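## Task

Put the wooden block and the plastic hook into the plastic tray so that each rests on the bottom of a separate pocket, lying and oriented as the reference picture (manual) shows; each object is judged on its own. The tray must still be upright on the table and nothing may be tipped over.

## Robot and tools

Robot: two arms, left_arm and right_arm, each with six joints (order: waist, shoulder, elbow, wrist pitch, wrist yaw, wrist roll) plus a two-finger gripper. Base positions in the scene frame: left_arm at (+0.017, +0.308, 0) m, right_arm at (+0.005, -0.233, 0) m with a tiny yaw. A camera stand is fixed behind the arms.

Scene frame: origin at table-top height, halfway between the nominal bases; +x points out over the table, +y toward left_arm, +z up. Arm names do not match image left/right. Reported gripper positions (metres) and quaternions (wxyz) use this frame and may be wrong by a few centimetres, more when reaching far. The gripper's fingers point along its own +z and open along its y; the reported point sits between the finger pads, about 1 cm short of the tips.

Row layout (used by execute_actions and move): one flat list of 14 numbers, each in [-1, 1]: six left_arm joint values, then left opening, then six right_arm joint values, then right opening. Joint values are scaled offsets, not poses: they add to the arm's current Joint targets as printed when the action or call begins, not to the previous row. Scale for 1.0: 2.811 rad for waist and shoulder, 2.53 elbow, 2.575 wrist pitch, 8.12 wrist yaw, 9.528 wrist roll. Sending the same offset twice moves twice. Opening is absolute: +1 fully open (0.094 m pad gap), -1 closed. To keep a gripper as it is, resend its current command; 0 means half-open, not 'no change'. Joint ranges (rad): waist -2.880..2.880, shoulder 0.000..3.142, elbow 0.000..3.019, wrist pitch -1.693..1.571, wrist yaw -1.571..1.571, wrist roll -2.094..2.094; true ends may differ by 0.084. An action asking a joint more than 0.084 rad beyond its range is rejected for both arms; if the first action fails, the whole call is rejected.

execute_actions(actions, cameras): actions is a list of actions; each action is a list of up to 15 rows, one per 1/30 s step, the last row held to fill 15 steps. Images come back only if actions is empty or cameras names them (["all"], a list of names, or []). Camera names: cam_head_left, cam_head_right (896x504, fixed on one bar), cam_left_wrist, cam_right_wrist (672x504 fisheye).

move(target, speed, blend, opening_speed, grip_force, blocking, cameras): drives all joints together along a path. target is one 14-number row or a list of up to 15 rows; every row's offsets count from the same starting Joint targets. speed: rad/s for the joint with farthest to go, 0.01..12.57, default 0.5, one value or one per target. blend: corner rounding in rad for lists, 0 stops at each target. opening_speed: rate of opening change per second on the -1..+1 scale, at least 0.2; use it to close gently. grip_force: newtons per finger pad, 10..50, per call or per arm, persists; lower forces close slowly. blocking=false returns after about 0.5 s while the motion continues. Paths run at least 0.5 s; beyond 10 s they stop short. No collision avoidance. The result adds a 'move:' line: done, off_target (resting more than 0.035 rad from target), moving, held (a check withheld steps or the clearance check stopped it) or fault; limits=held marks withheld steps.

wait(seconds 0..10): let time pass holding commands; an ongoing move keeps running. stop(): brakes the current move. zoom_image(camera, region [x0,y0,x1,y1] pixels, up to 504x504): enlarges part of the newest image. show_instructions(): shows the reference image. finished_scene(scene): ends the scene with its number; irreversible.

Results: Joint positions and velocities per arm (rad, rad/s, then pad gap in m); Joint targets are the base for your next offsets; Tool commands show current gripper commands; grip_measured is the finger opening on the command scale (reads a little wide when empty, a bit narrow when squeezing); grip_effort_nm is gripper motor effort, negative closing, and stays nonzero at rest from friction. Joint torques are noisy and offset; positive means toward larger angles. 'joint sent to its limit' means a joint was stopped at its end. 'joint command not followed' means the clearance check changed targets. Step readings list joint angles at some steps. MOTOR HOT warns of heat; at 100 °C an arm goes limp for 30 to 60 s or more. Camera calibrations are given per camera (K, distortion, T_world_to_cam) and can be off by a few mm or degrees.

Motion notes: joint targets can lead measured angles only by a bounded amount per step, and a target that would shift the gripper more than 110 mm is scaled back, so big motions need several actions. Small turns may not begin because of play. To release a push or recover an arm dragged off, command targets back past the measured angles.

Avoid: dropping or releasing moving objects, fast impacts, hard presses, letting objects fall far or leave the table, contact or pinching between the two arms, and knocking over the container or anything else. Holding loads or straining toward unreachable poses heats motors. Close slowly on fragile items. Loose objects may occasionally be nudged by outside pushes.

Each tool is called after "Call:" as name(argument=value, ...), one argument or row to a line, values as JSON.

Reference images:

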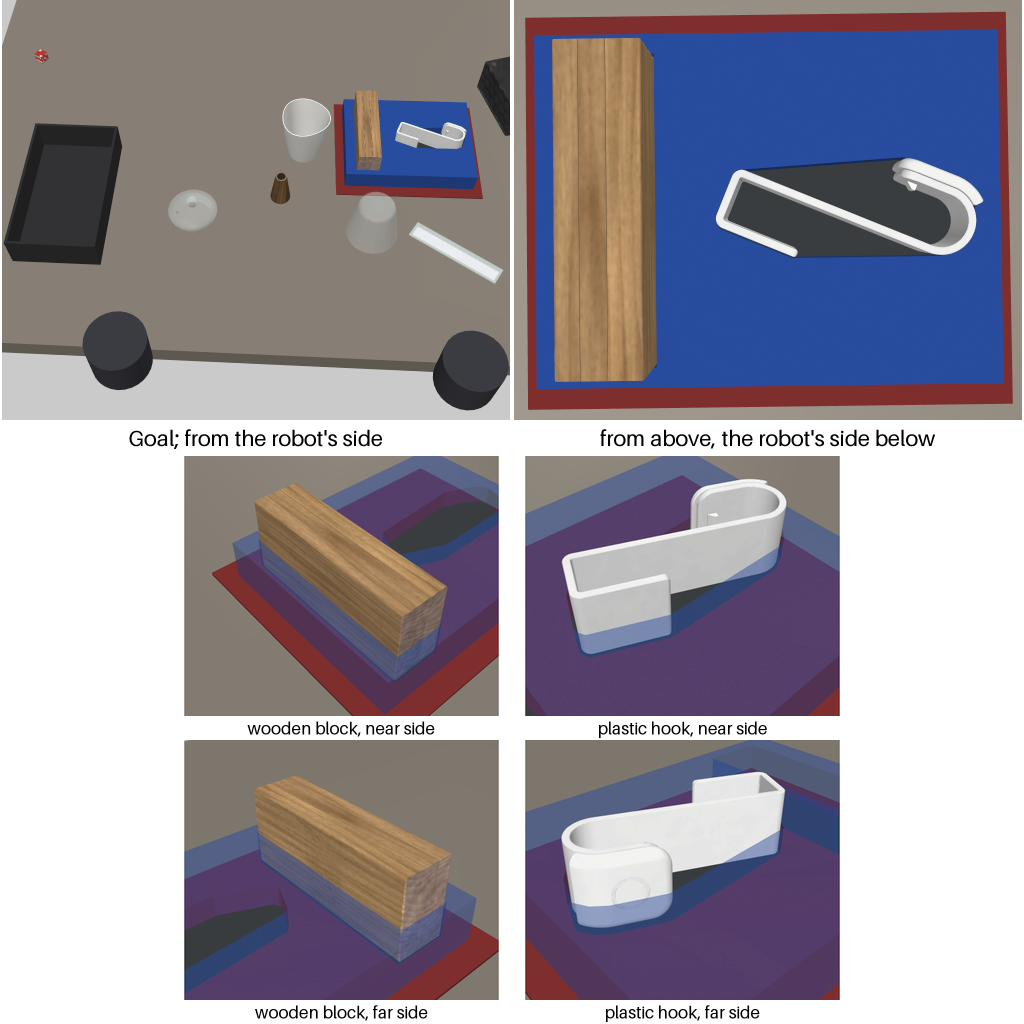

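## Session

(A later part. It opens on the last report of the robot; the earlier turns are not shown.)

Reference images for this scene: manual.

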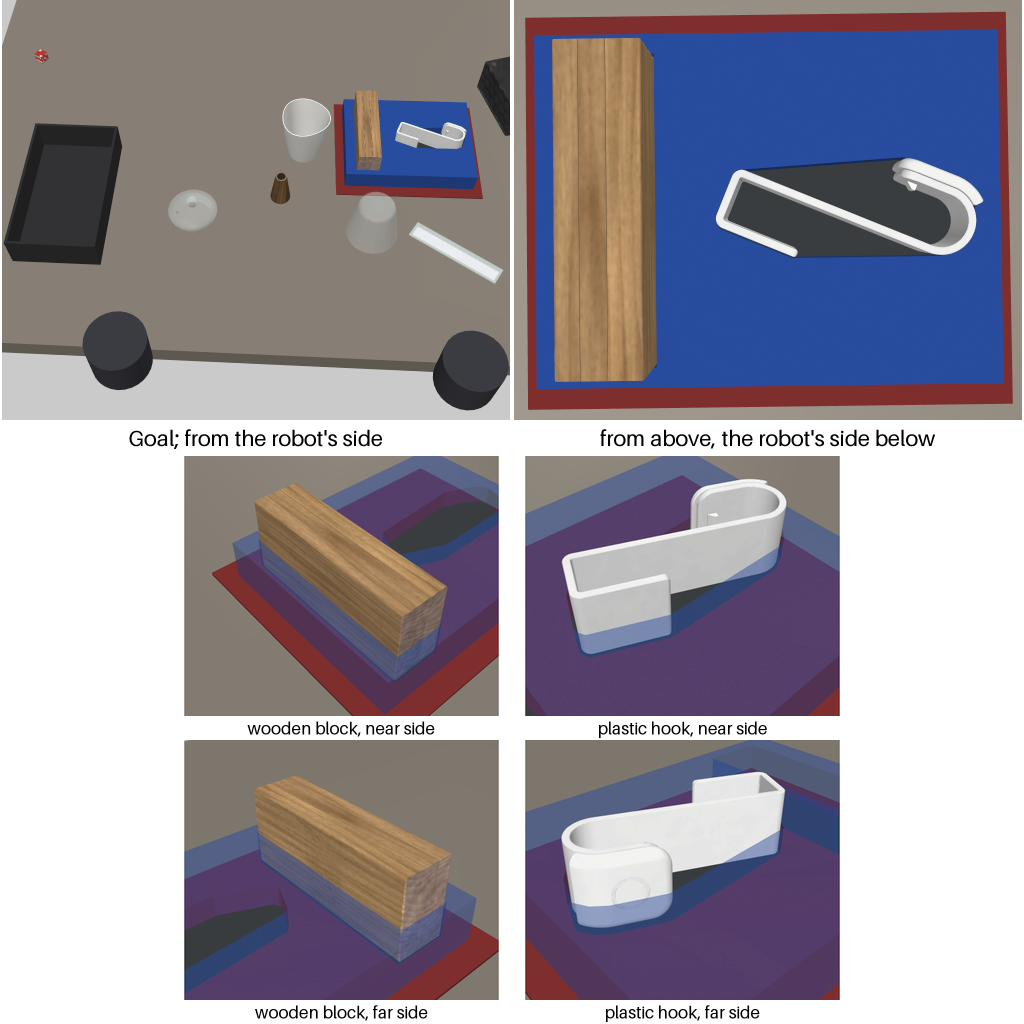

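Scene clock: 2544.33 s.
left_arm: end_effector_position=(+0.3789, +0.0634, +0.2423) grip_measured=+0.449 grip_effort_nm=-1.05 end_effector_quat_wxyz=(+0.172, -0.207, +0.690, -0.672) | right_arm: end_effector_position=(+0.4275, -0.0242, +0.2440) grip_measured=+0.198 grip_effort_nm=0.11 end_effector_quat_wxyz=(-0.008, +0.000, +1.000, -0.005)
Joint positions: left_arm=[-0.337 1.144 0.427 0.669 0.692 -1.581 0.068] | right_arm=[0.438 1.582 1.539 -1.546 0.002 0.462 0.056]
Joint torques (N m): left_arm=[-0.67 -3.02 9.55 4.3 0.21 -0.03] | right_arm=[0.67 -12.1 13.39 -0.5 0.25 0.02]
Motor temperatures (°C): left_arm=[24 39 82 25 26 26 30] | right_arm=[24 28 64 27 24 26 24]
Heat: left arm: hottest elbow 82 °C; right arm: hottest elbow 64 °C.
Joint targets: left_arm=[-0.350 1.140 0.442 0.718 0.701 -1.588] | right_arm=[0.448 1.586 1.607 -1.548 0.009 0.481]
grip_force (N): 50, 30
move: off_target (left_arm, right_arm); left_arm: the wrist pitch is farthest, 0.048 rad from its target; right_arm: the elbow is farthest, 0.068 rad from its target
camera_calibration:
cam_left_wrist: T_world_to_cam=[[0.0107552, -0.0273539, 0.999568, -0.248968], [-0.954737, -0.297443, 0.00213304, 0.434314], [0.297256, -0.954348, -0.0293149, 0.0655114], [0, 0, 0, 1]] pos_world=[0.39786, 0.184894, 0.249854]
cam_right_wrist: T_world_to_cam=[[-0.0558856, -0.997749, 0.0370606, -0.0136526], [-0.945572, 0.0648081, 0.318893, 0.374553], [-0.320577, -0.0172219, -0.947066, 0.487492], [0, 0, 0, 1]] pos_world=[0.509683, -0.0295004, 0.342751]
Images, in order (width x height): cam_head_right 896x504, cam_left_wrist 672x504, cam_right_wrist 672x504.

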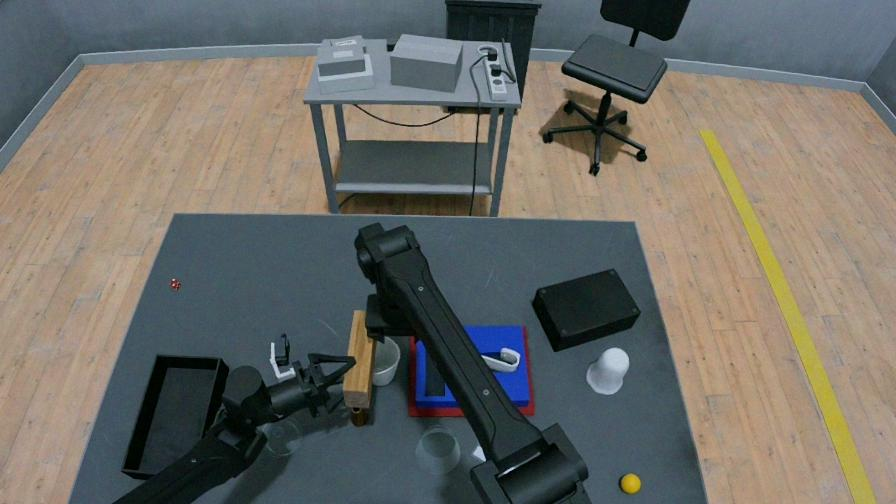

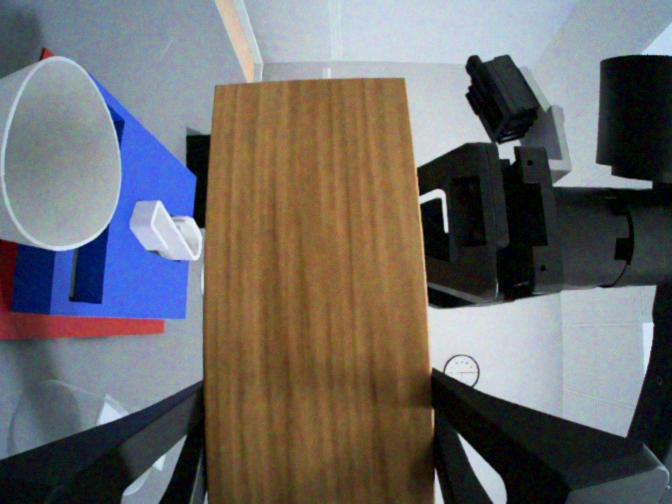

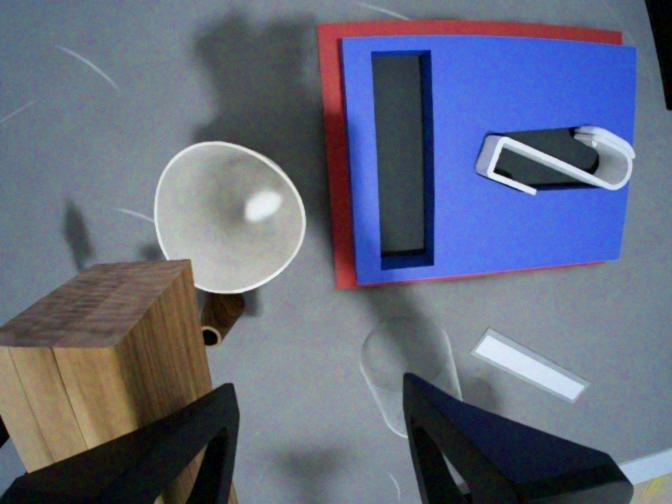

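Call:
zoom_image(
  camera="cam_right_wrist",
  region=[0, 230, 270, 504],
)

Scaled by 1.839 from the camera's 672x504 image, which has a finer 960x720 frame.

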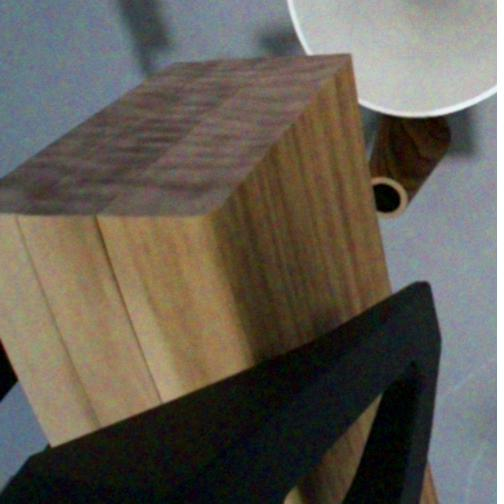

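Call:
move(
  target=[
    [0, 0, 0, 0, 0, 0, 0.25, 0, 0.0028, 0.0723, -0.054, 0, 0, 0.2],
    [0, 0, 0, 0, 0, 0, 0.25, 0.0466, 0.0021, 0.0399, -0.0299, -0.005, 0.0158, 0.2],
  ],
  speed=[0.2, 0.2],
  blend=[0.02, 0],
  cameras=["cam_right_wrist", "cam_head_right"],
)

Call:
zoom_image(
  camera="cam_right_wrist",
  region=[180, 150, 500, 470],
)

Scene clock: 2709.13 s.
left_arm: end_effector_position=(+0.3789, +0.0634, +0.2423) grip_measured=+0.449 grip_effort_nm=-1.05 end_effector_quat_wxyz=(+0.172, -0.207, +0.690, -0.672) | right_arm: end_effector_position=(+0.4048, +0.0459, +0.3052) grip_measured=+0.198 grip_effort_nm=0.11 end_effector_quat_wxyz=(+0.009, +0.006, +1.000, +0.026)
Joint positions: left_arm=[-0.337 1.144 0.427 0.669 0.692 -1.581 0.068] | right_arm=[0.576 1.59 1.708 -1.644 -0.032 0.612 0.056]
Joint torques (N m): left_arm=[-0.03 -2.49 9.55 4.27 0.2 -0.05] | right_arm=[1.67 -12.69 8.31 0.43 -0.05 -0.03]
Motor temperatures (°C): left_arm=[24 37 64 26 26 26 31] | right_arm=[24 30 74 27 24 26 24]
Heat: left arm: hottest elbow 64 °C; right arm: hottest elbow 74 °C.
Joint targets: left_arm=[-0.350 1.140 0.442 0.718 0.701 -1.588] | right_arm=[0.579 1.592 1.708 -1.625 -0.032 0.632]
grip_force (N): 50, 30
move: off_target (left_arm); left_arm: the wrist pitch is farthest, 0.049 rad from its target
camera_calibration:
cam_right_wrist: T_world_to_cam=[[-0.0679081, -0.997345, -0.0263022, 0.07684], [-0.955248, 0.0573889, 0.290185, 0.342], [-0.287905, 0.044831, -0.956609, 0.52614], [0, 0, 0, 1]] pos_world=[0.483391, 0.0334216, 0.406088]
Images, in order (width x height): cam_head_right 896x504, cam_right_wrist 672x504.

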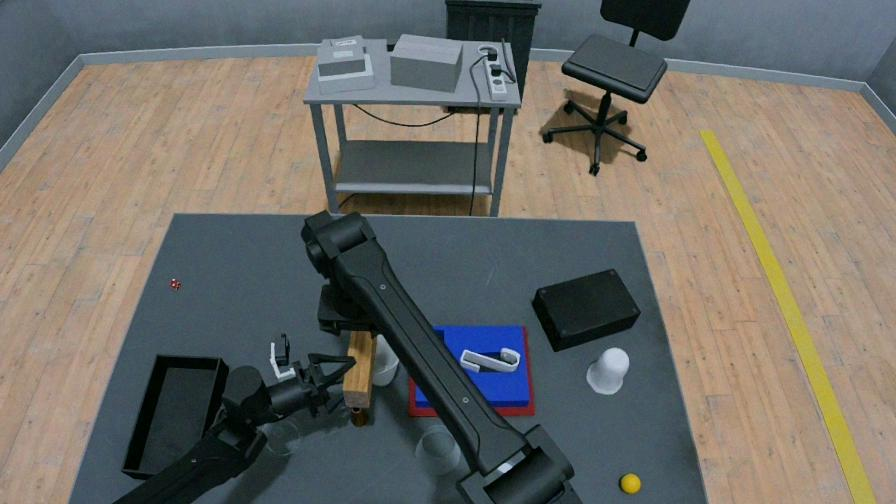

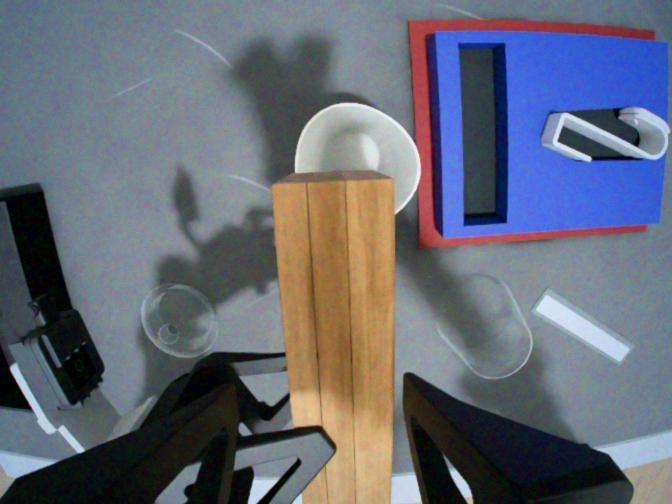

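Scaled by 1.575 from the camera's 672x504 image, which has a finer 960x720 frame.

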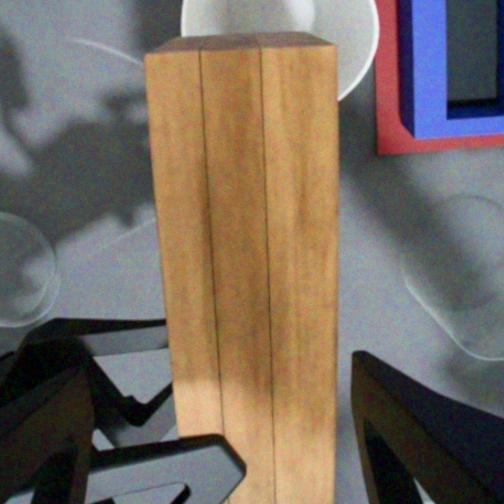

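Call:
move(
  target=[
    [0, 0, 0, 0, 0, 0, 0.25, -0.0085, 0, 0, 0, 0, 0, 0.2],
    [0, 0, 0, 0, 0, 0, 0.25, -0.0085, 0.0171, -0.03, 0.012, 0, 0, 0.2],
  ],
  speed=[0.1, 0.12],
  cameras=["cam_right_wrist"],
)

Scene clock: 2761.73 s.
left_arm: end_effector_position=(+0.3789, +0.0634, +0.2423) grip_measured=+0.449 grip_effort_nm=-1.06 end_effector_quat_wxyz=(+0.172, -0.207, +0.690, -0.672) | right_arm: end_effector_position=(+0.4074, +0.0386, +0.2524) grip_measured=+0.198 grip_effort_nm=0.11 end_effector_quat_wxyz=(-0.030, +0.014, +0.999, -0.001)
Joint positions: left_arm=[-0.337 1.144 0.427 0.669 0.692 -1.581 0.068] | right_arm=[0.561 1.64 1.631 -1.612 -0.032 0.612 0.056]
Joint torques (N m): left_arm=[-0.62 -2.73 9.42 4.27 0.21 -0.03] | right_arm=[0.44 -13.33 8.34 0.03 -0.04 0.03]
Motor temperatures (°C): left_arm=[24 37 64 26 26 26 31] | right_arm=[24 30 65 27 24 26 24]
Heat: left arm: hottest elbow 64 °C; right arm: hottest elbow 65 °C.
Joint targets: left_arm=[-0.350 1.140 0.442 0.718 0.701 -1.588] | right_arm=[0.555 1.640 1.632 -1.594 -0.032 0.632]
grip_force (N): 50, 30
move: off_target (left_arm); left_arm: the wrist pitch is farthest, 0.049 rad from its target
camera_calibration:
cam_right_wrist: T_world_to_cam=[[-0.0829252, -0.996023, 0.0325884, 0.059679], [-0.928432, 0.0890981, 0.360659, 0.330339], [-0.362128, -0.000348425, -0.932128, 0.502562], [0, 0, 0, 1]] pos_world=[0.493639, 0.0301842, 0.347368]
Images, in order (width x height): cam_right_wrist 672x504.

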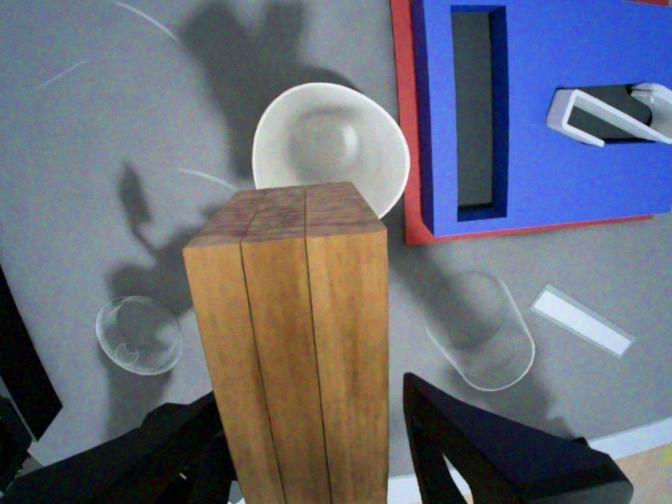

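Call:
zoom_image(
  camera="cam_right_wrist",
  region=[170, 170, 470, 470],
)

Scaled by 1.680 from the camera's 672x504 image, which has a finer 960x720 frame.

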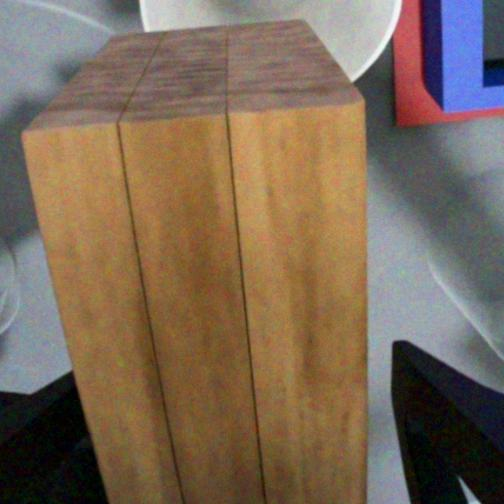

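Call:
move(
  target=[
    [0, 0, 0, 0, 0, 0, 0.25, 0, 0, 0, 0, 0, -0.0072, 0.2],
    [0, 0, 0, 0, 0, 0, 0.25, 0, 0, 0, 0, 0, -0.0072, -0.25],
  ],
  speed=0.15,
  opening_speed=0.3,
  grip_force=[50, 20],
  cameras=["cam_right_wrist"],
)

Scene clock: 2805.17 s.
left_arm: end_effector_position=(+0.3779, +0.0622, +0.2423) grip_measured=+0.449 grip_effort_nm=-1.05 end_effector_quat_wxyz=(+0.170, -0.206, +0.690, -0.673) | right_arm: end_effector_position=(+0.4071, +0.0397, +0.2524) grip_measured=-0.069 grip_effort_nm=-0.48 end_effector_quat_wxyz=(-0.030, -0.001, +1.000, +0.000)
Joint positions: left_arm=[-0.34 1.144 0.427 0.669 0.693 -1.583 0.068] | right_arm=[0.562 1.64 1.631 -1.611 -0.033 0.583 0.044]
Joint torques (N m): left_arm=[-0.21 -2.67 9.52 4.18 0.18 -0.04] | right_arm=[0.44 -13.51 8.31 0.12 0.03 -0.3]
Motor temperatures (°C): left_arm=[24 37 63 26 26 26 31] | right_arm=[24 30 64 27 24 26 24]
Heat: left arm: hottest elbow 63 °C; right arm: hottest elbow 64 °C.
Joint targets: left_arm=[-0.350 1.140 0.442 0.718 0.701 -1.588] | right_arm=[0.555 1.640 1.632 -1.594 -0.032 0.563]
grip_force (N): 50, 20
move: off_target (left_arm); left_arm: the wrist pitch is farthest, 0.049 rad from its target
camera_calibration:
cam_right_wrist: T_world_to_cam=[[-0.0525231, -0.998208, 0.0286863, 0.0493684], [-0.930824, 0.0593409, 0.360618, 0.332211], [-0.361673, -0.00776116, -0.932273, 0.502631], [0, 0, 0, 1]] pos_world=[0.493611, 0.0334673, 0.347371]
Images, in order (width x height): cam_right_wrist 672x504.

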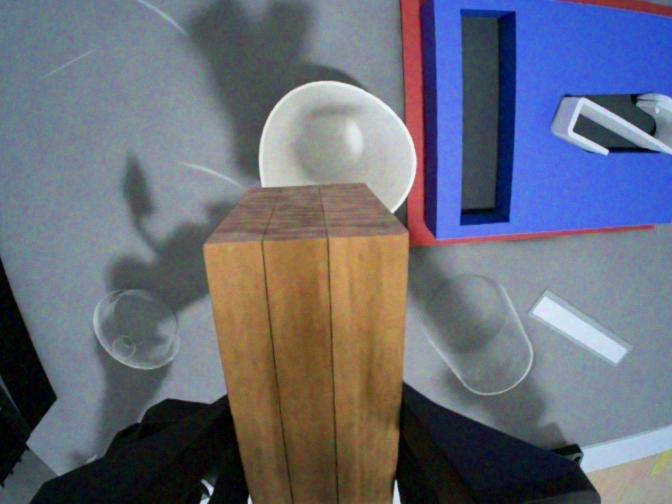

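Call:
move(
  target=[
    [0, 0, 0, 0, 0, 0, 0.25, 0, 0, 0, 0, 0, 0, -0.3],
    [0, 0, 0, -0.0109, 0, 0, 0.95, 0, 0, 0, 0, 0, 0, -0.3],
    [0.1081, -0.1117, -0.0609, -0.0879, 0.0349, 0.0093, 0.95, 0, 0, 0, 0, 0, 0, -0.3],
  ],
  speed=[0.2, 0.2, 0.25],
  opening_speed=0.6,
  grip_force=[50, 50],
  cameras=["cam_right_wrist", "cam_left_wrist", "cam_head_right"],
)

Scene clock: 2845.80 s.
left_arm: end_effector_position=(+0.3266, +0.1476, +0.2486) grip_measured=+0.947 grip_effort_nm=0.11 end_effector_quat_wxyz=(+0.189, -0.191, +0.692, -0.670) | right_arm: end_effector_position=(+0.4084, +0.0369, +0.2433) grip_measured=-0.101 grip_effort_nm=-1.03 end_effector_quat_wxyz=(-0.037, +0.001, +0.999, -0.007)
Joint positions: left_arm=[-0.052 0.845 0.292 0.498 0.975 -1.52 0.091] | right_arm=[0.558 1.653 1.622 -1.609 -0.028 0.581 0.042]
Joint torques (N m): left_arm=[1.2 -0.85 8.81 1.61 0.19 0.25] | right_arm=[0.79 -14.15 8.87 0.02 0.16 -0.28]
Motor temperatures (°C): left_arm=[24 37 63 26 26 26 31] | right_arm=[24 31 63 27 24 26 25]
Heat: left arm: hottest elbow 63 °C; right arm: hottest elbow 63 °C.
Joint targets: left_arm=[-0.046 0.826 0.288 0.491 0.984 -1.499] | right_arm=[0.555 1.640 1.632 -1.594 -0.032 0.563]
move: done
camera_calibration:
cam_left_wrist: T_world_to_cam=[[-0.031483, -0.0462166, 0.998435, -0.235438], [-0.953909, -0.296878, -0.0438212, 0.420376], [0.298439, -0.953796, -0.0347399, 0.162365], [0, 0, 0, 1]] pos_world=[0.345132, 0.268782, 0.259132]
cam_right_wrist: T_world_to_cam=[[-0.054798, -0.997522, 0.0441204, 0.0440452], [-0.925469, 0.0673284, 0.372791, 0.331344], [-0.374838, -0.0204038, -0.926866, 0.49913], [0, 0, 0, 1]] pos_world=[0.496155, 0.0318114, 0.337161]
Images, in order (width x height): cam_head_right 896x504, cam_left_wrist 672x504, cam_right_wrist 672x504.

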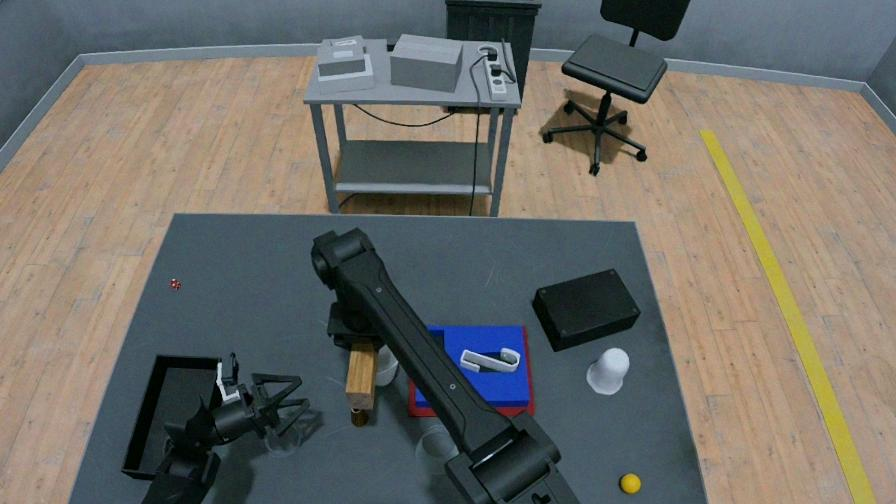

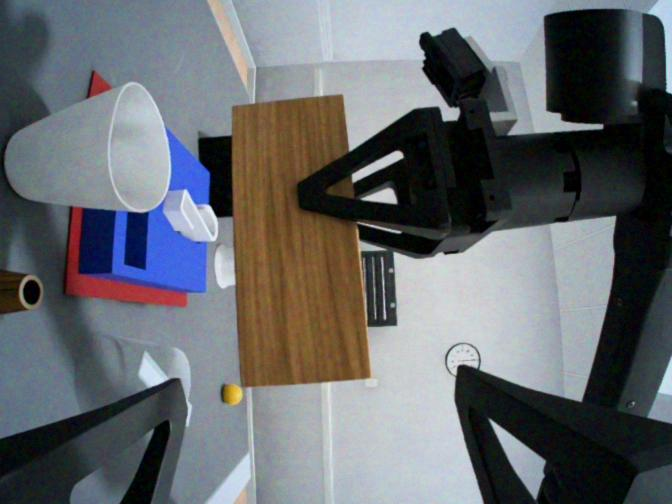

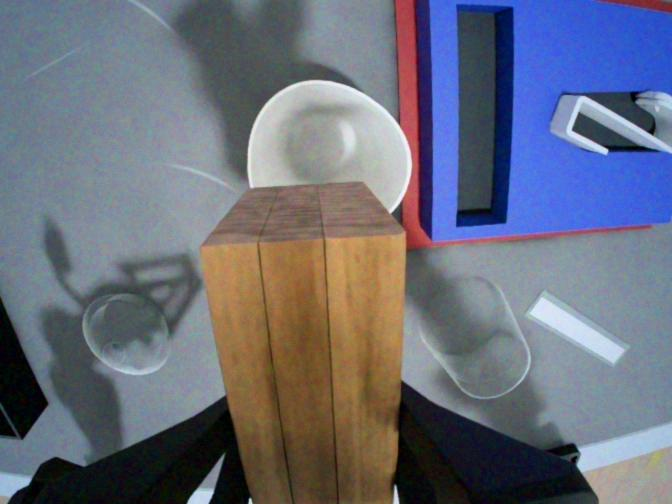

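Call:
move(
  target=[0, 0, 0, 0, 0, 0, 0.95, -0.1115, 0.0146, 0.0332, 0.026, 0.0044, -0.034, -0.3],
  speed=0.25,
  cameras=["cam_right_wrist"],
)

Call:
zoom_image(
  camera="cam_right_wrist",
  region=[150, 60, 560, 460],
)

Scene clock: 2929.33 s.
left_arm: end_effector_position=(+0.3266, +0.1476, +0.2486) grip_measured=+0.947 grip_effort_nm=0.11 end_effector_quat_wxyz=(+0.189, -0.190, +0.692, -0.670) | right_arm: end_effector_position=(+0.4963, -0.1002, +0.2267) grip_measured=-0.101 grip_effort_nm=-1.03 end_effector_quat_wxyz=(-0.016, -0.003, +1.000, -0.004)
Joint positions: left_arm=[-0.052 0.845 0.292 0.498 0.975 -1.518 0.091] | right_arm=[0.242 1.694 1.633 -1.543 -0.001 0.259 0.042]
Joint torques (N m): left_arm=[1.67 -0.79 8.85 1.7 0.18 0.2] | right_arm=[1.32 -15.03 14.5 0.2 0.25 -0.32]
Motor temperatures (°C): left_arm=[24 36 63 25 26 26 28] | right_arm=[24 32 59 27 24 26 28]
Heat: left arm: hottest elbow 63 °C; right arm: hottest elbow 59 °C.
Joint targets: left_arm=[-0.046 0.826 0.288 0.491 0.984 -1.499] | right_arm=[0.241 1.681 1.716 -1.527 0.004 0.239]
move: off_target (right_arm); right_arm: the elbow is farthest, 0.083 rad from its target
camera_calibration:
cam_right_wrist: T_world_to_cam=[[-0.0492898, -0.998149, 0.0356308, -0.0880576], [-0.940246, 0.058405, 0.33545, 0.443037], [-0.33691, -0.0169675, -0.941384, 0.498667], [0, 0, 0, 1]] pos_world=[0.580229, -0.105309, 0.323958]
Images, in order (width x height): cam_right_wrist 672x504.

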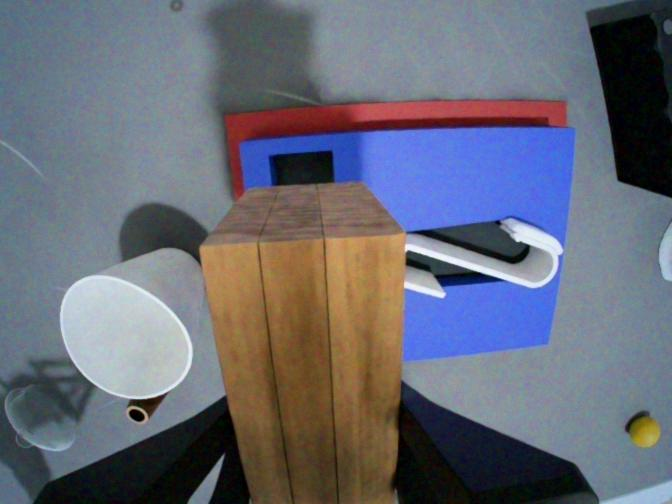

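Scaled by 1.229 from the camera's 672x504 image, which has a finer 960x720 frame.

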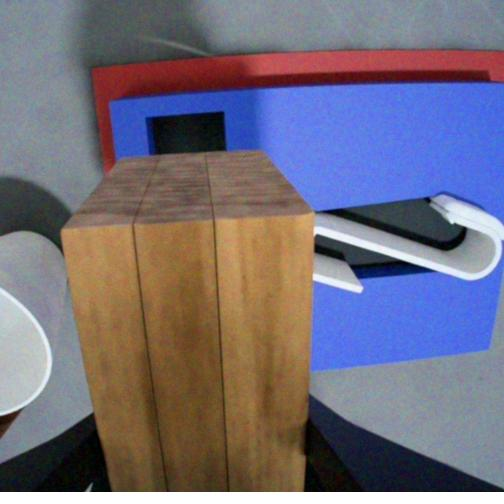

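Call:
move(
  target=[
    [0, 0, 0, 0, 0, 0, 0.95, 0, 0, -0.0281, 0, 0, 0, -0.3],
    [0, 0, 0, 0, 0, 0, 0.95, 0.0064, 0.0203, -0.1194, 0.108, 0, -0.0006, -0.3],
  ],
  speed=0.2,
  blend=[0.01, 0],
  cameras=["cam_right_wrist"],
)

Call:
zoom_image(
  camera="cam_right_wrist",
  region=[150, 60, 450, 360],
)

Scene clock: 3003.50 s.
left_arm: end_effector_position=(+0.3266, +0.1476, +0.2486) grip_measured=+0.947 grip_effort_nm=0.11 end_effector_quat_wxyz=(+0.189, -0.190, +0.692, -0.670) | right_arm: end_effector_position=(+0.4932, -0.1000, +0.1118) grip_measured=-0.101 grip_effort_nm=-1.03 end_effector_quat_wxyz=(-0.021, -0.007, +1.000, -0.004)
Joint positions: left_arm=[-0.052 0.845 0.292 0.498 0.975 -1.518 0.091] | right_arm=[0.243 1.754 1.404 -1.264 -0.002 0.253 0.042]
Joint torques (N m): left_arm=[0.85 -0.67 8.81 1.66 0.18 0.21] | right_arm=[2.26 -15.03 8.46 0.27 0.22 -0.29]
Motor temperatures (°C): left_arm=[24 35 63 25 26 26 27] | right_arm=[24 33 69 27 24 26 29]
Heat: left arm: hottest elbow 63 °C; right arm: hottest elbow 69 °C.
Joint targets: left_arm=[-0.046 0.826 0.288 0.491 0.984 -1.499] | right_arm=[0.259 1.738 1.414 -1.249 0.004 0.234]
move: done
camera_calibration:
cam_right_wrist: T_world_to_cam=[[-0.0412917, -0.998472, 0.0367225, -0.0879289], [-0.937497, 0.0514282, 0.344171, 0.475608], [-0.345534, -0.0202158, -0.938188, 0.393014], [0, 0, 0, 1]] pos_world=[0.57805, -0.104309, 0.20826]
Images, in order (width x height): cam_right_wrist 672x504.

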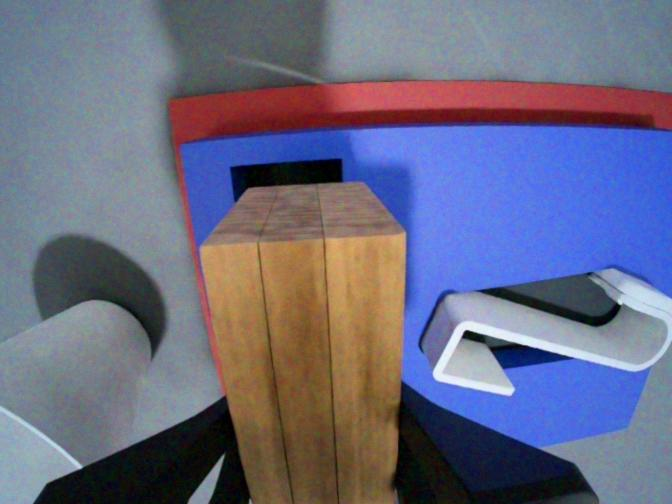

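Scaled by 1.680 from the camera's 672x504 image, which has a finer 960x720 frame.

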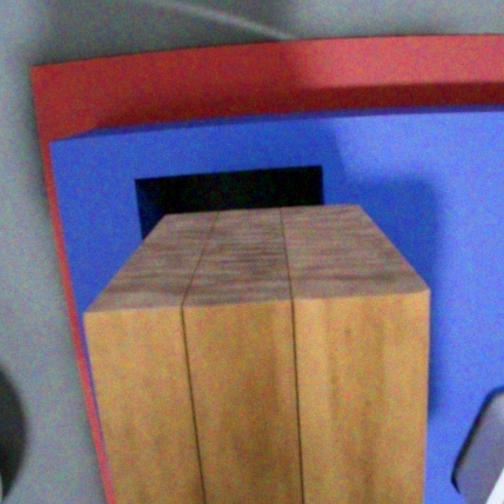

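Call:
move(
  target=[0, 0, 0, 0, 0, 0, 0.95, 0.0018, 0.008, -0.0004, 0.0126, 0, 0, -0.3],
  speed=0.1,
  cameras=["cam_right_wrist"],
)

Call:
zoom_image(
  camera="cam_right_wrist",
  region=[150, 60, 450, 360],
)

Scene clock: 3061.90 s.
left_arm: end_effector_position=(+0.3266, +0.1476, +0.2486) grip_measured=+0.947 grip_effort_nm=0.11 end_effector_quat_wxyz=(+0.189, -0.190, +0.692, -0.670) | right_arm: end_effector_position=(+0.4990, -0.0940, +0.1018) grip_measured=-0.101 grip_effort_nm=-1.03 end_effector_quat_wxyz=(-0.016, -0.011, +1.000, -0.002)
Joint positions: left_arm=[-0.052 0.845 0.292 0.498 0.975 -1.518 0.091] | right_arm=[0.251 1.774 1.404 -1.233 -0.004 0.253 0.042]
Joint torques (N m): left_arm=[1.26 -0.85 8.79 1.68 0.2 0.19] | right_arm=[2.37 -15.15 8.54 0.2 0.24 -0.31]
Motor temperatures (°C): left_arm=[24 35 63 25 26 26 27] | right_arm=[24 32 64 27 24 26 30]
Heat: left arm: hottest elbow 63 °C; right arm: hottest elbow 64 °C.
Joint targets: left_arm=[-0.046 0.826 0.288 0.491 0.984 -1.499] | right_arm=[0.264 1.760 1.413 -1.216 0.004 0.234]
move: done
camera_calibration:
cam_right_wrist: T_world_to_cam=[[-0.0340274, -0.998907, 0.0320592, -0.0845665], [-0.941242, 0.0428149, 0.335008, 0.486144], [-0.336014, -0.018776, -0.94167, 0.381569], [0, 0, 0, 1]] pos_world=[0.582914, -0.0981238, 0.199161]
Images, in order (width x height): cam_right_wrist 672x504.

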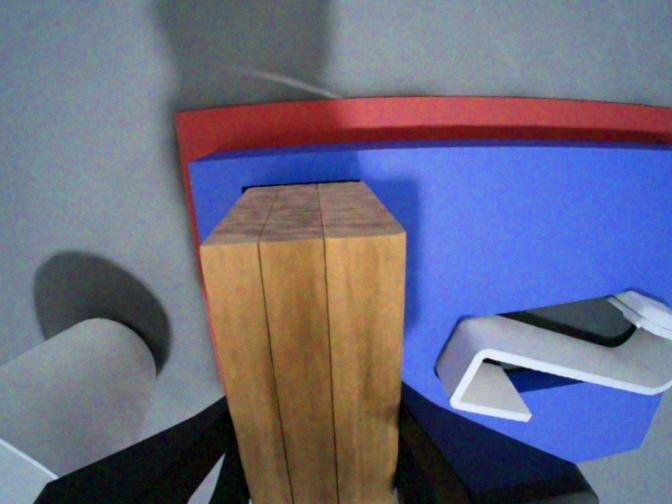

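Scaled by 1.680 from the camera's 672x504 image, which has a finer 960x720 frame.

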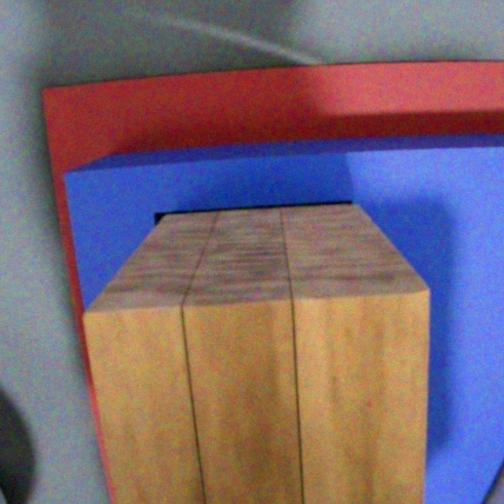

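Call:
move(
  target=[0, 0, 0, 0, 0, 0, 0.95, 0.0016, 0, -0.00336, 0.0033, 0, -0.00094, -0.3],
  speed=0.1,
  cameras=["cam_right_wrist"],
)

Call:
zoom_image(
  camera="cam_right_wrist",
  region=[180, 100, 420, 300],
)

Scene clock: 3111.87 s.
left_arm: end_effector_position=(+0.3266, +0.1476, +0.2486) grip_measured=+0.947 grip_effort_nm=0.11 end_effector_quat_wxyz=(+0.189, -0.190, +0.692, -0.670) | right_arm: end_effector_position=(+0.4969, -0.0930, +0.0986) grip_measured=-0.101 grip_effort_nm=-1.03 end_effector_quat_wxyz=(-0.017, -0.016, +1.000, -0.002)
Joint positions: left_arm=[-0.052 0.845 0.292 0.498 0.975 -1.518 0.091] | right_arm=[0.254 1.774 1.395 -1.226 -0.004 0.246 0.042]
Joint torques (N m): left_arm=[1.38 -1.44 8.79 1.7 0.22 0.19] | right_arm=[1.85 -15.5 8.39 0.23 0.22 -0.25]
Motor temperatures (°C): left_arm=[24 35 62 25 26 26 27] | right_arm=[24 33 61 27 24 26 30]
Heat: left arm: hottest elbow 62 °C; right arm: hottest elbow 61 °C.
Joint targets: left_arm=[-0.046 0.826 0.288 0.491 0.984 -1.499] | right_arm=[0.269 1.760 1.404 -1.208 0.004 0.225]
move: done
camera_calibration:
cam_right_wrist: T_world_to_cam=[[-0.0232285, -0.99921, 0.0322596, -0.0889696], [-0.94113, 0.0327408, 0.336455, 0.48409], [-0.337245, -0.0225452, -0.941147, 0.378013], [0, 0, 0, 1]] pos_world=[0.581009, -0.0962265, 0.195761]
Images, in order (width x height): cam_right_wrist 672x504.

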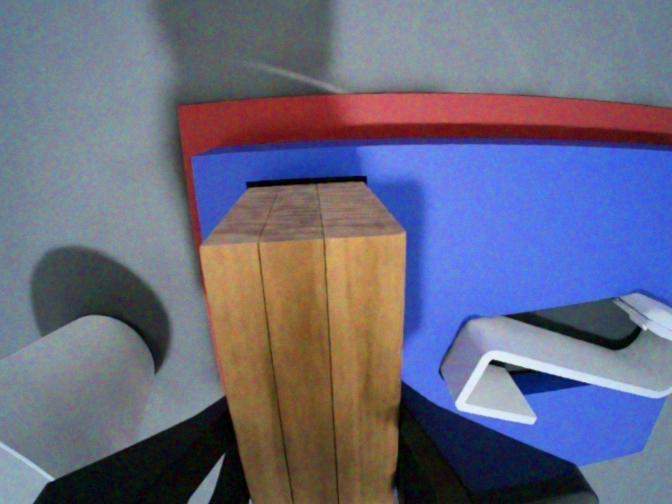

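Scaled by 2.100 from the camera's 672x504 image, which has a finer 960x720 frame.

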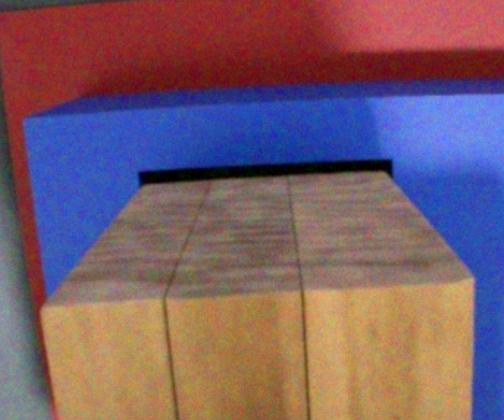

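Call:
move(
  target=[0, 0, 0, 0, 0, 0, 0.95, 0, 0.00242, -0.00409, 0.00792, 0, 0, -0.3],
  speed=0.06,
  cameras=["cam_right_wrist"],
)

Call:
zoom_image(
  camera="cam_right_wrist",
  region=[180, 100, 420, 300],
)

Scene clock: 3133.27 s.
left_arm: end_effector_position=(+0.3266, +0.1476, +0.2486) grip_measured=+0.947 grip_effort_nm=0.11 end_effector_quat_wxyz=(+0.189, -0.190, +0.692, -0.670) | right_arm: end_effector_position=(+0.4991, -0.0924, +0.0974) grip_measured=-0.101 grip_effort_nm=-1.03 end_effector_quat_wxyz=(-0.012, -0.017, +1.000, -0.001)
Joint positions: left_arm=[-0.052 0.845 0.292 0.498 0.975 -1.518 0.091] | right_arm=[0.254 1.774 1.392 -1.212 -0.004 0.244 0.042]
Joint torques (N m): left_arm=[1.26 -0.73 8.87 1.69 0.19 0.2] | right_arm=[2.08 -15.03 7.76 0.49 0.23 -0.3]
Motor temperatures (°C): left_arm=[24 35 62 25 26 26 27] | right_arm=[24 33 62 27 24 26 30]
Heat: left arm: hottest elbow 62 °C; right arm: hottest elbow 62 °C.
Joint targets: left_arm=[-0.046 0.826 0.288 0.491 0.984 -1.499] | right_arm=[0.269 1.767 1.394 -1.188 0.004 0.225]
move: done
camera_calibration:
cam_right_wrist: T_world_to_cam=[[-0.0220556, -0.999337, 0.0289754, -0.0884958], [-0.944605, 0.0303233, 0.326806, 0.488952], [-0.327468, -0.0201624, -0.944647, 0.373355], [0, 0, 0, 1]] pos_world=[0.582177, -0.095736, 0.195461]
Images, in order (width x height): cam_right_wrist 672x504.

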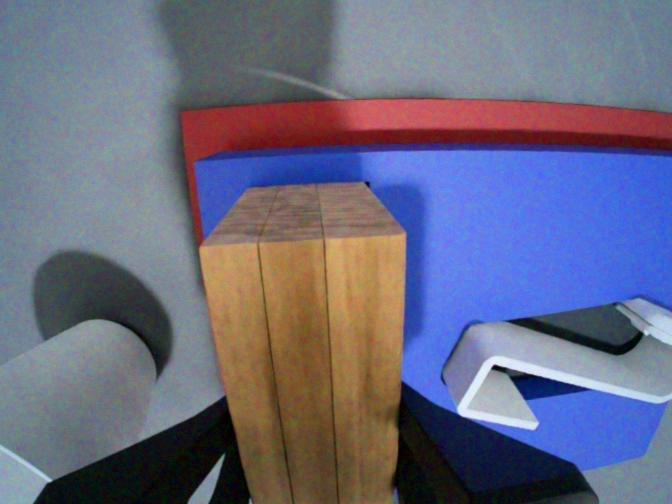

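Scaled by 2.100 from the camera's 672x504 image, which has a finer 960x720 frame.

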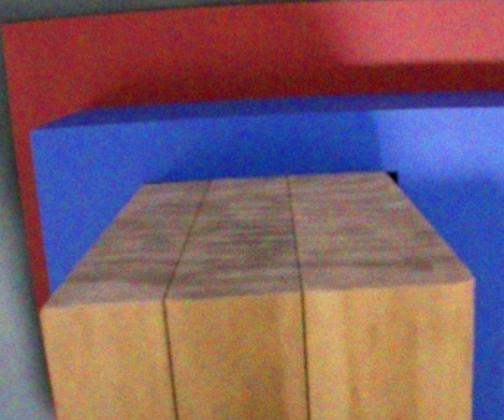

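Call:
move(
  target=[
    [0, 0, 0, 0, 0, 0, 0.95, 0, -0.0025, 0.0198, -0.0085, 0, 0, -0.3],
    [0, 0, 0, 0, 0, 0, 0.95, 0, -0.0025, 0.0362, -0.0181, 0, 0, -0.3],
  ],
  speed=0.1,
  blend=[0.01, 0],
  cameras=["cam_right_wrist"],
)

Call:
zoom_image(
  camera="cam_right_wrist",
  region=[180, 100, 420, 300],
)

Scene clock: 3182.93 s.
left_arm: end_effector_position=(+0.3266, +0.1476, +0.2486) grip_measured=+0.947 grip_effort_nm=0.12 end_effector_quat_wxyz=(+0.189, -0.190, +0.692, -0.670) | right_arm: end_effector_position=(+0.5013, -0.0917, +0.1034) grip_measured=-0.101 grip_effort_nm=-1.03 end_effector_quat_wxyz=(-0.012, -0.017, +1.000, -0.001)
Joint positions: left_arm=[-0.052 0.845 0.292 0.498 0.975 -1.518 0.091] | right_arm=[0.254 1.774 1.409 -1.229 -0.004 0.244 0.042]
Joint torques (N m): left_arm=[1.26 -0.79 8.88 1.63 0.21 0.19] | right_arm=[2.2 -15.33 13.38 -0.72 0.23 -0.28]
Motor temperatures (°C): left_arm=[24 34 62 25 26 26 26] | right_arm=[24 33 60 27 24 26 31]
Heat: left arm: hottest elbow 62 °C; right arm: hottest elbow 60 °C.
Joint targets: left_arm=[-0.046 0.826 0.288 0.491 0.984 -1.499] | right_arm=[0.269 1.760 1.486 -1.234 0.004 0.225]
move: off_target (right_arm); right_arm: the elbow is farthest, 0.077 rad from its target
camera_calibration:
cam_right_wrist: T_world_to_cam=[[-0.0220556, -0.999337, 0.0289754, -0.0880193], [-0.944605, 0.0303233, 0.326806, 0.489146], [-0.327468, -0.0201624, -0.944647, 0.379788], [0, 0, 0, 1]] pos_world=[0.584477, -0.095136, 0.201461]
Images, in order (width x height): cam_right_wrist 672x504.

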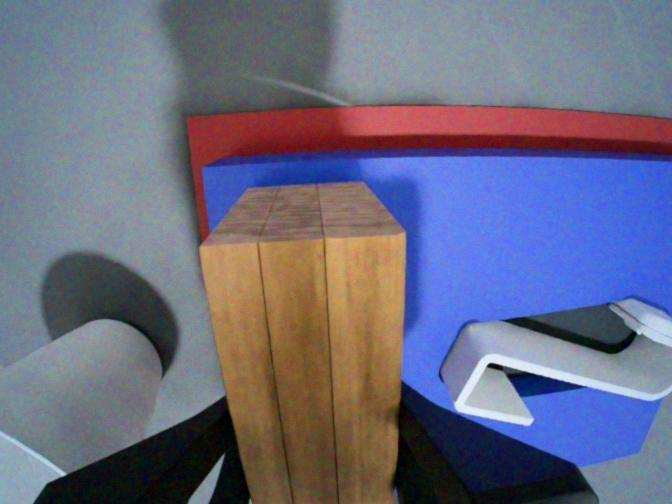

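Scaled by 2.100 from the camera's 672x504 image, which has a finer 960x720 frame.

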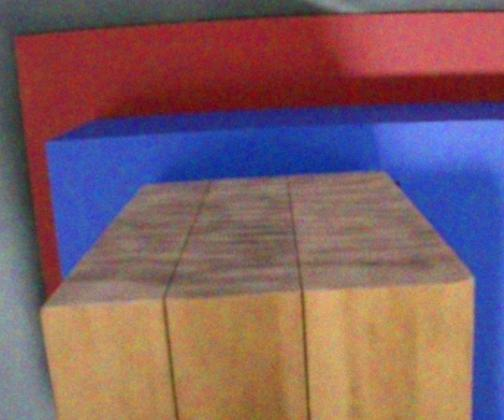

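Call:
move(
  target=[
    [0, 0, 0, 0, 0, 0, 0.95, 0, 0, -0.02866, -0.0085, 0, 0, -0.3],
    [0, 0, 0, 0, 0, 0, 0.95, 0, 0, -0.02866, 0.0062, 0, 0, -0.3],
  ],
  speed=0.1,
  cameras=["cam_right_wrist"],
)

Call:
zoom_image(
  camera="cam_right_wrist",
  region=[180, 100, 420, 300],
)

Scene clock: 3221.10 s.
left_arm: end_effector_position=(+0.3266, +0.1476, +0.2486) grip_measured=+0.947 grip_effort_nm=0.11 end_effector_quat_wxyz=(+0.189, -0.190, +0.692, -0.670) | right_arm: end_effector_position=(+0.4982, -0.0926, +0.1018) grip_measured=-0.101 grip_effort_nm=-1.03 end_effector_quat_wxyz=(-0.017, -0.017, +1.000, -0.002)
Joint positions: left_arm=[-0.052 0.845 0.292 0.498 0.975 -1.518 0.091] | right_arm=[0.254 1.774 1.404 -1.235 -0.004 0.244 0.042]
Joint torques (N m): left_arm=[1.67 -0.73 8.83 1.68 0.2 0.19] | right_arm=[2.08 -15.38 8.34 0.24 0.21 -0.3]
Motor temperatures (°C): left_arm=[24 34 62 25 26 26 26] | right_arm=[24 33 64 27 24 26 31]
Heat: left arm: hottest elbow 62 °C; right arm: hottest elbow 64 °C.
Joint targets: left_arm=[-0.046 0.826 0.288 0.491 0.984 -1.499] | right_arm=[0.269 1.760 1.413 -1.218 0.004 0.225]
move: done
camera_calibration:
cam_right_wrist: T_world_to_cam=[[-0.021773, -0.999245, 0.0321765, -0.0893782], [-0.941158, 0.0313432, 0.336512, 0.484091], [-0.337266, -0.0229563, -0.941129, 0.381444], [0, 0, 0, 1]] pos_world=[0.582308, -0.0957272, 0.198961]
Images, in order (width x height): cam_right_wrist 672x504.

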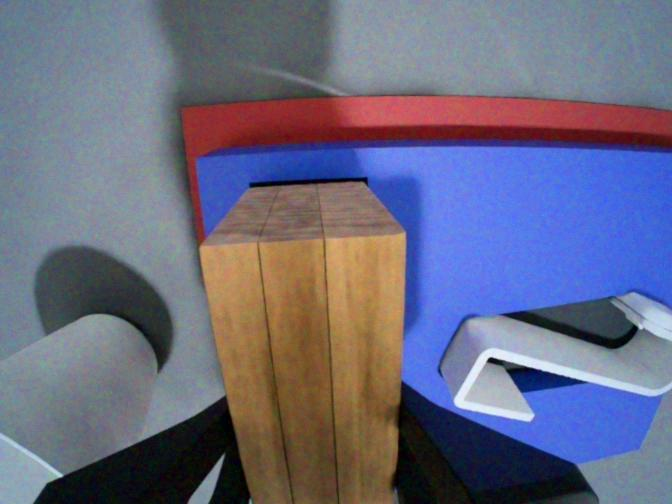

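Scaled by 2.100 from the camera's 672x504 image, which has a finer 960x720 frame.

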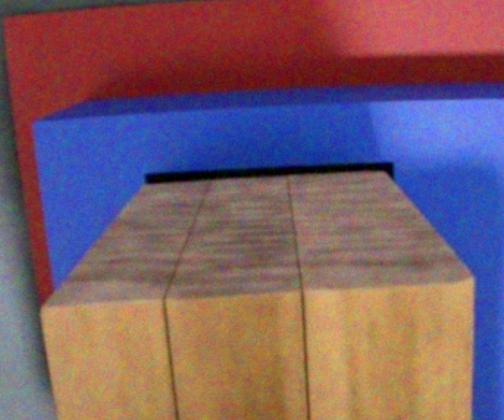

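Call:
wait(
  seconds=0,
  cameras=["cam_left_wrist"],
)

Call:
zoom_image(
  camera="cam_left_wrist",
  region=[40, 60, 340, 320],
)

Scene clock: 3242.53 s.
left_arm: end_effector_position=(+0.3266, +0.1476, +0.2486) grip_measured=+0.947 grip_effort_nm=0.11 end_effector_quat_wxyz=(+0.189, -0.190, +0.692, -0.670) | right_arm: end_effector_position=(+0.4982, -0.0926, +0.1018) grip_measured=-0.101 grip_effort_nm=-1.03 end_effector_quat_wxyz=(-0.017, -0.017, +1.000, -0.002)
Joint positions: left_arm=[-0.052 0.845 0.292 0.498 0.975 -1.518 0.091] | right_arm=[0.254 1.774 1.404 -1.235 -0.004 0.244 0.042]
Joint torques (N m): left_arm=[1.14 -0.85 8.88 1.65 0.21 0.23] | right_arm=[2.14 -15.44 8.29 0.16 0.22 -0.3]
Motor temperatures (°C): left_arm=[24 34 62 25 26 26 26] | right_arm=[24 33 63 27 24 26 31]
Heat: left arm: hottest elbow 62 °C; right arm: hottest elbow 63 °C.
Joint targets: left_arm=[-0.046 0.826 0.288 0.491 0.984 -1.499] | right_arm=[0.269 1.760 1.413 -1.218 0.004 0.225]
Tool commands: left_gripper/opening=+0.95 right_gripper/opening=-0.3
camera_calibration:
cam_left_wrist: T_world_to_cam=[[-0.032847, -0.0469566, 0.998357, -0.234947], [-0.953861, -0.296805, -0.045343, 0.420742], [0.298447, -0.953783, -0.0350409, 0.162443], [0, 0, 0, 1]] pos_world=[0.345131, 0.268782, 0.259331]
Images, in order (width x height): cam_left_wrist 672x504.

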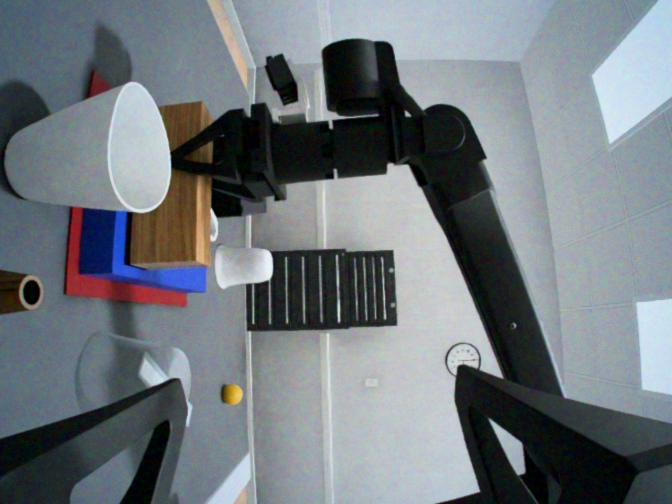

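Scaled by 1.680 from the camera's 672x504 image, which has a finer 960x720 frame.

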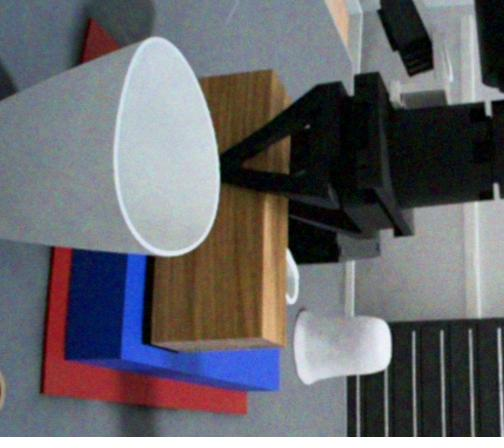

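Call:
zoom_image(
  camera="cam_left_wrist",
  region=[90, 90, 240, 290],
)

Scaled by 2.520 from the camera's 672x504 image, which has a finer 960x720 frame.

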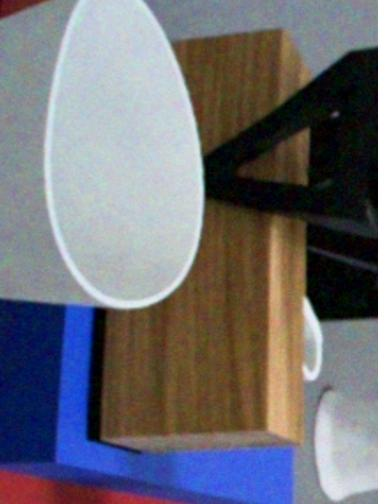

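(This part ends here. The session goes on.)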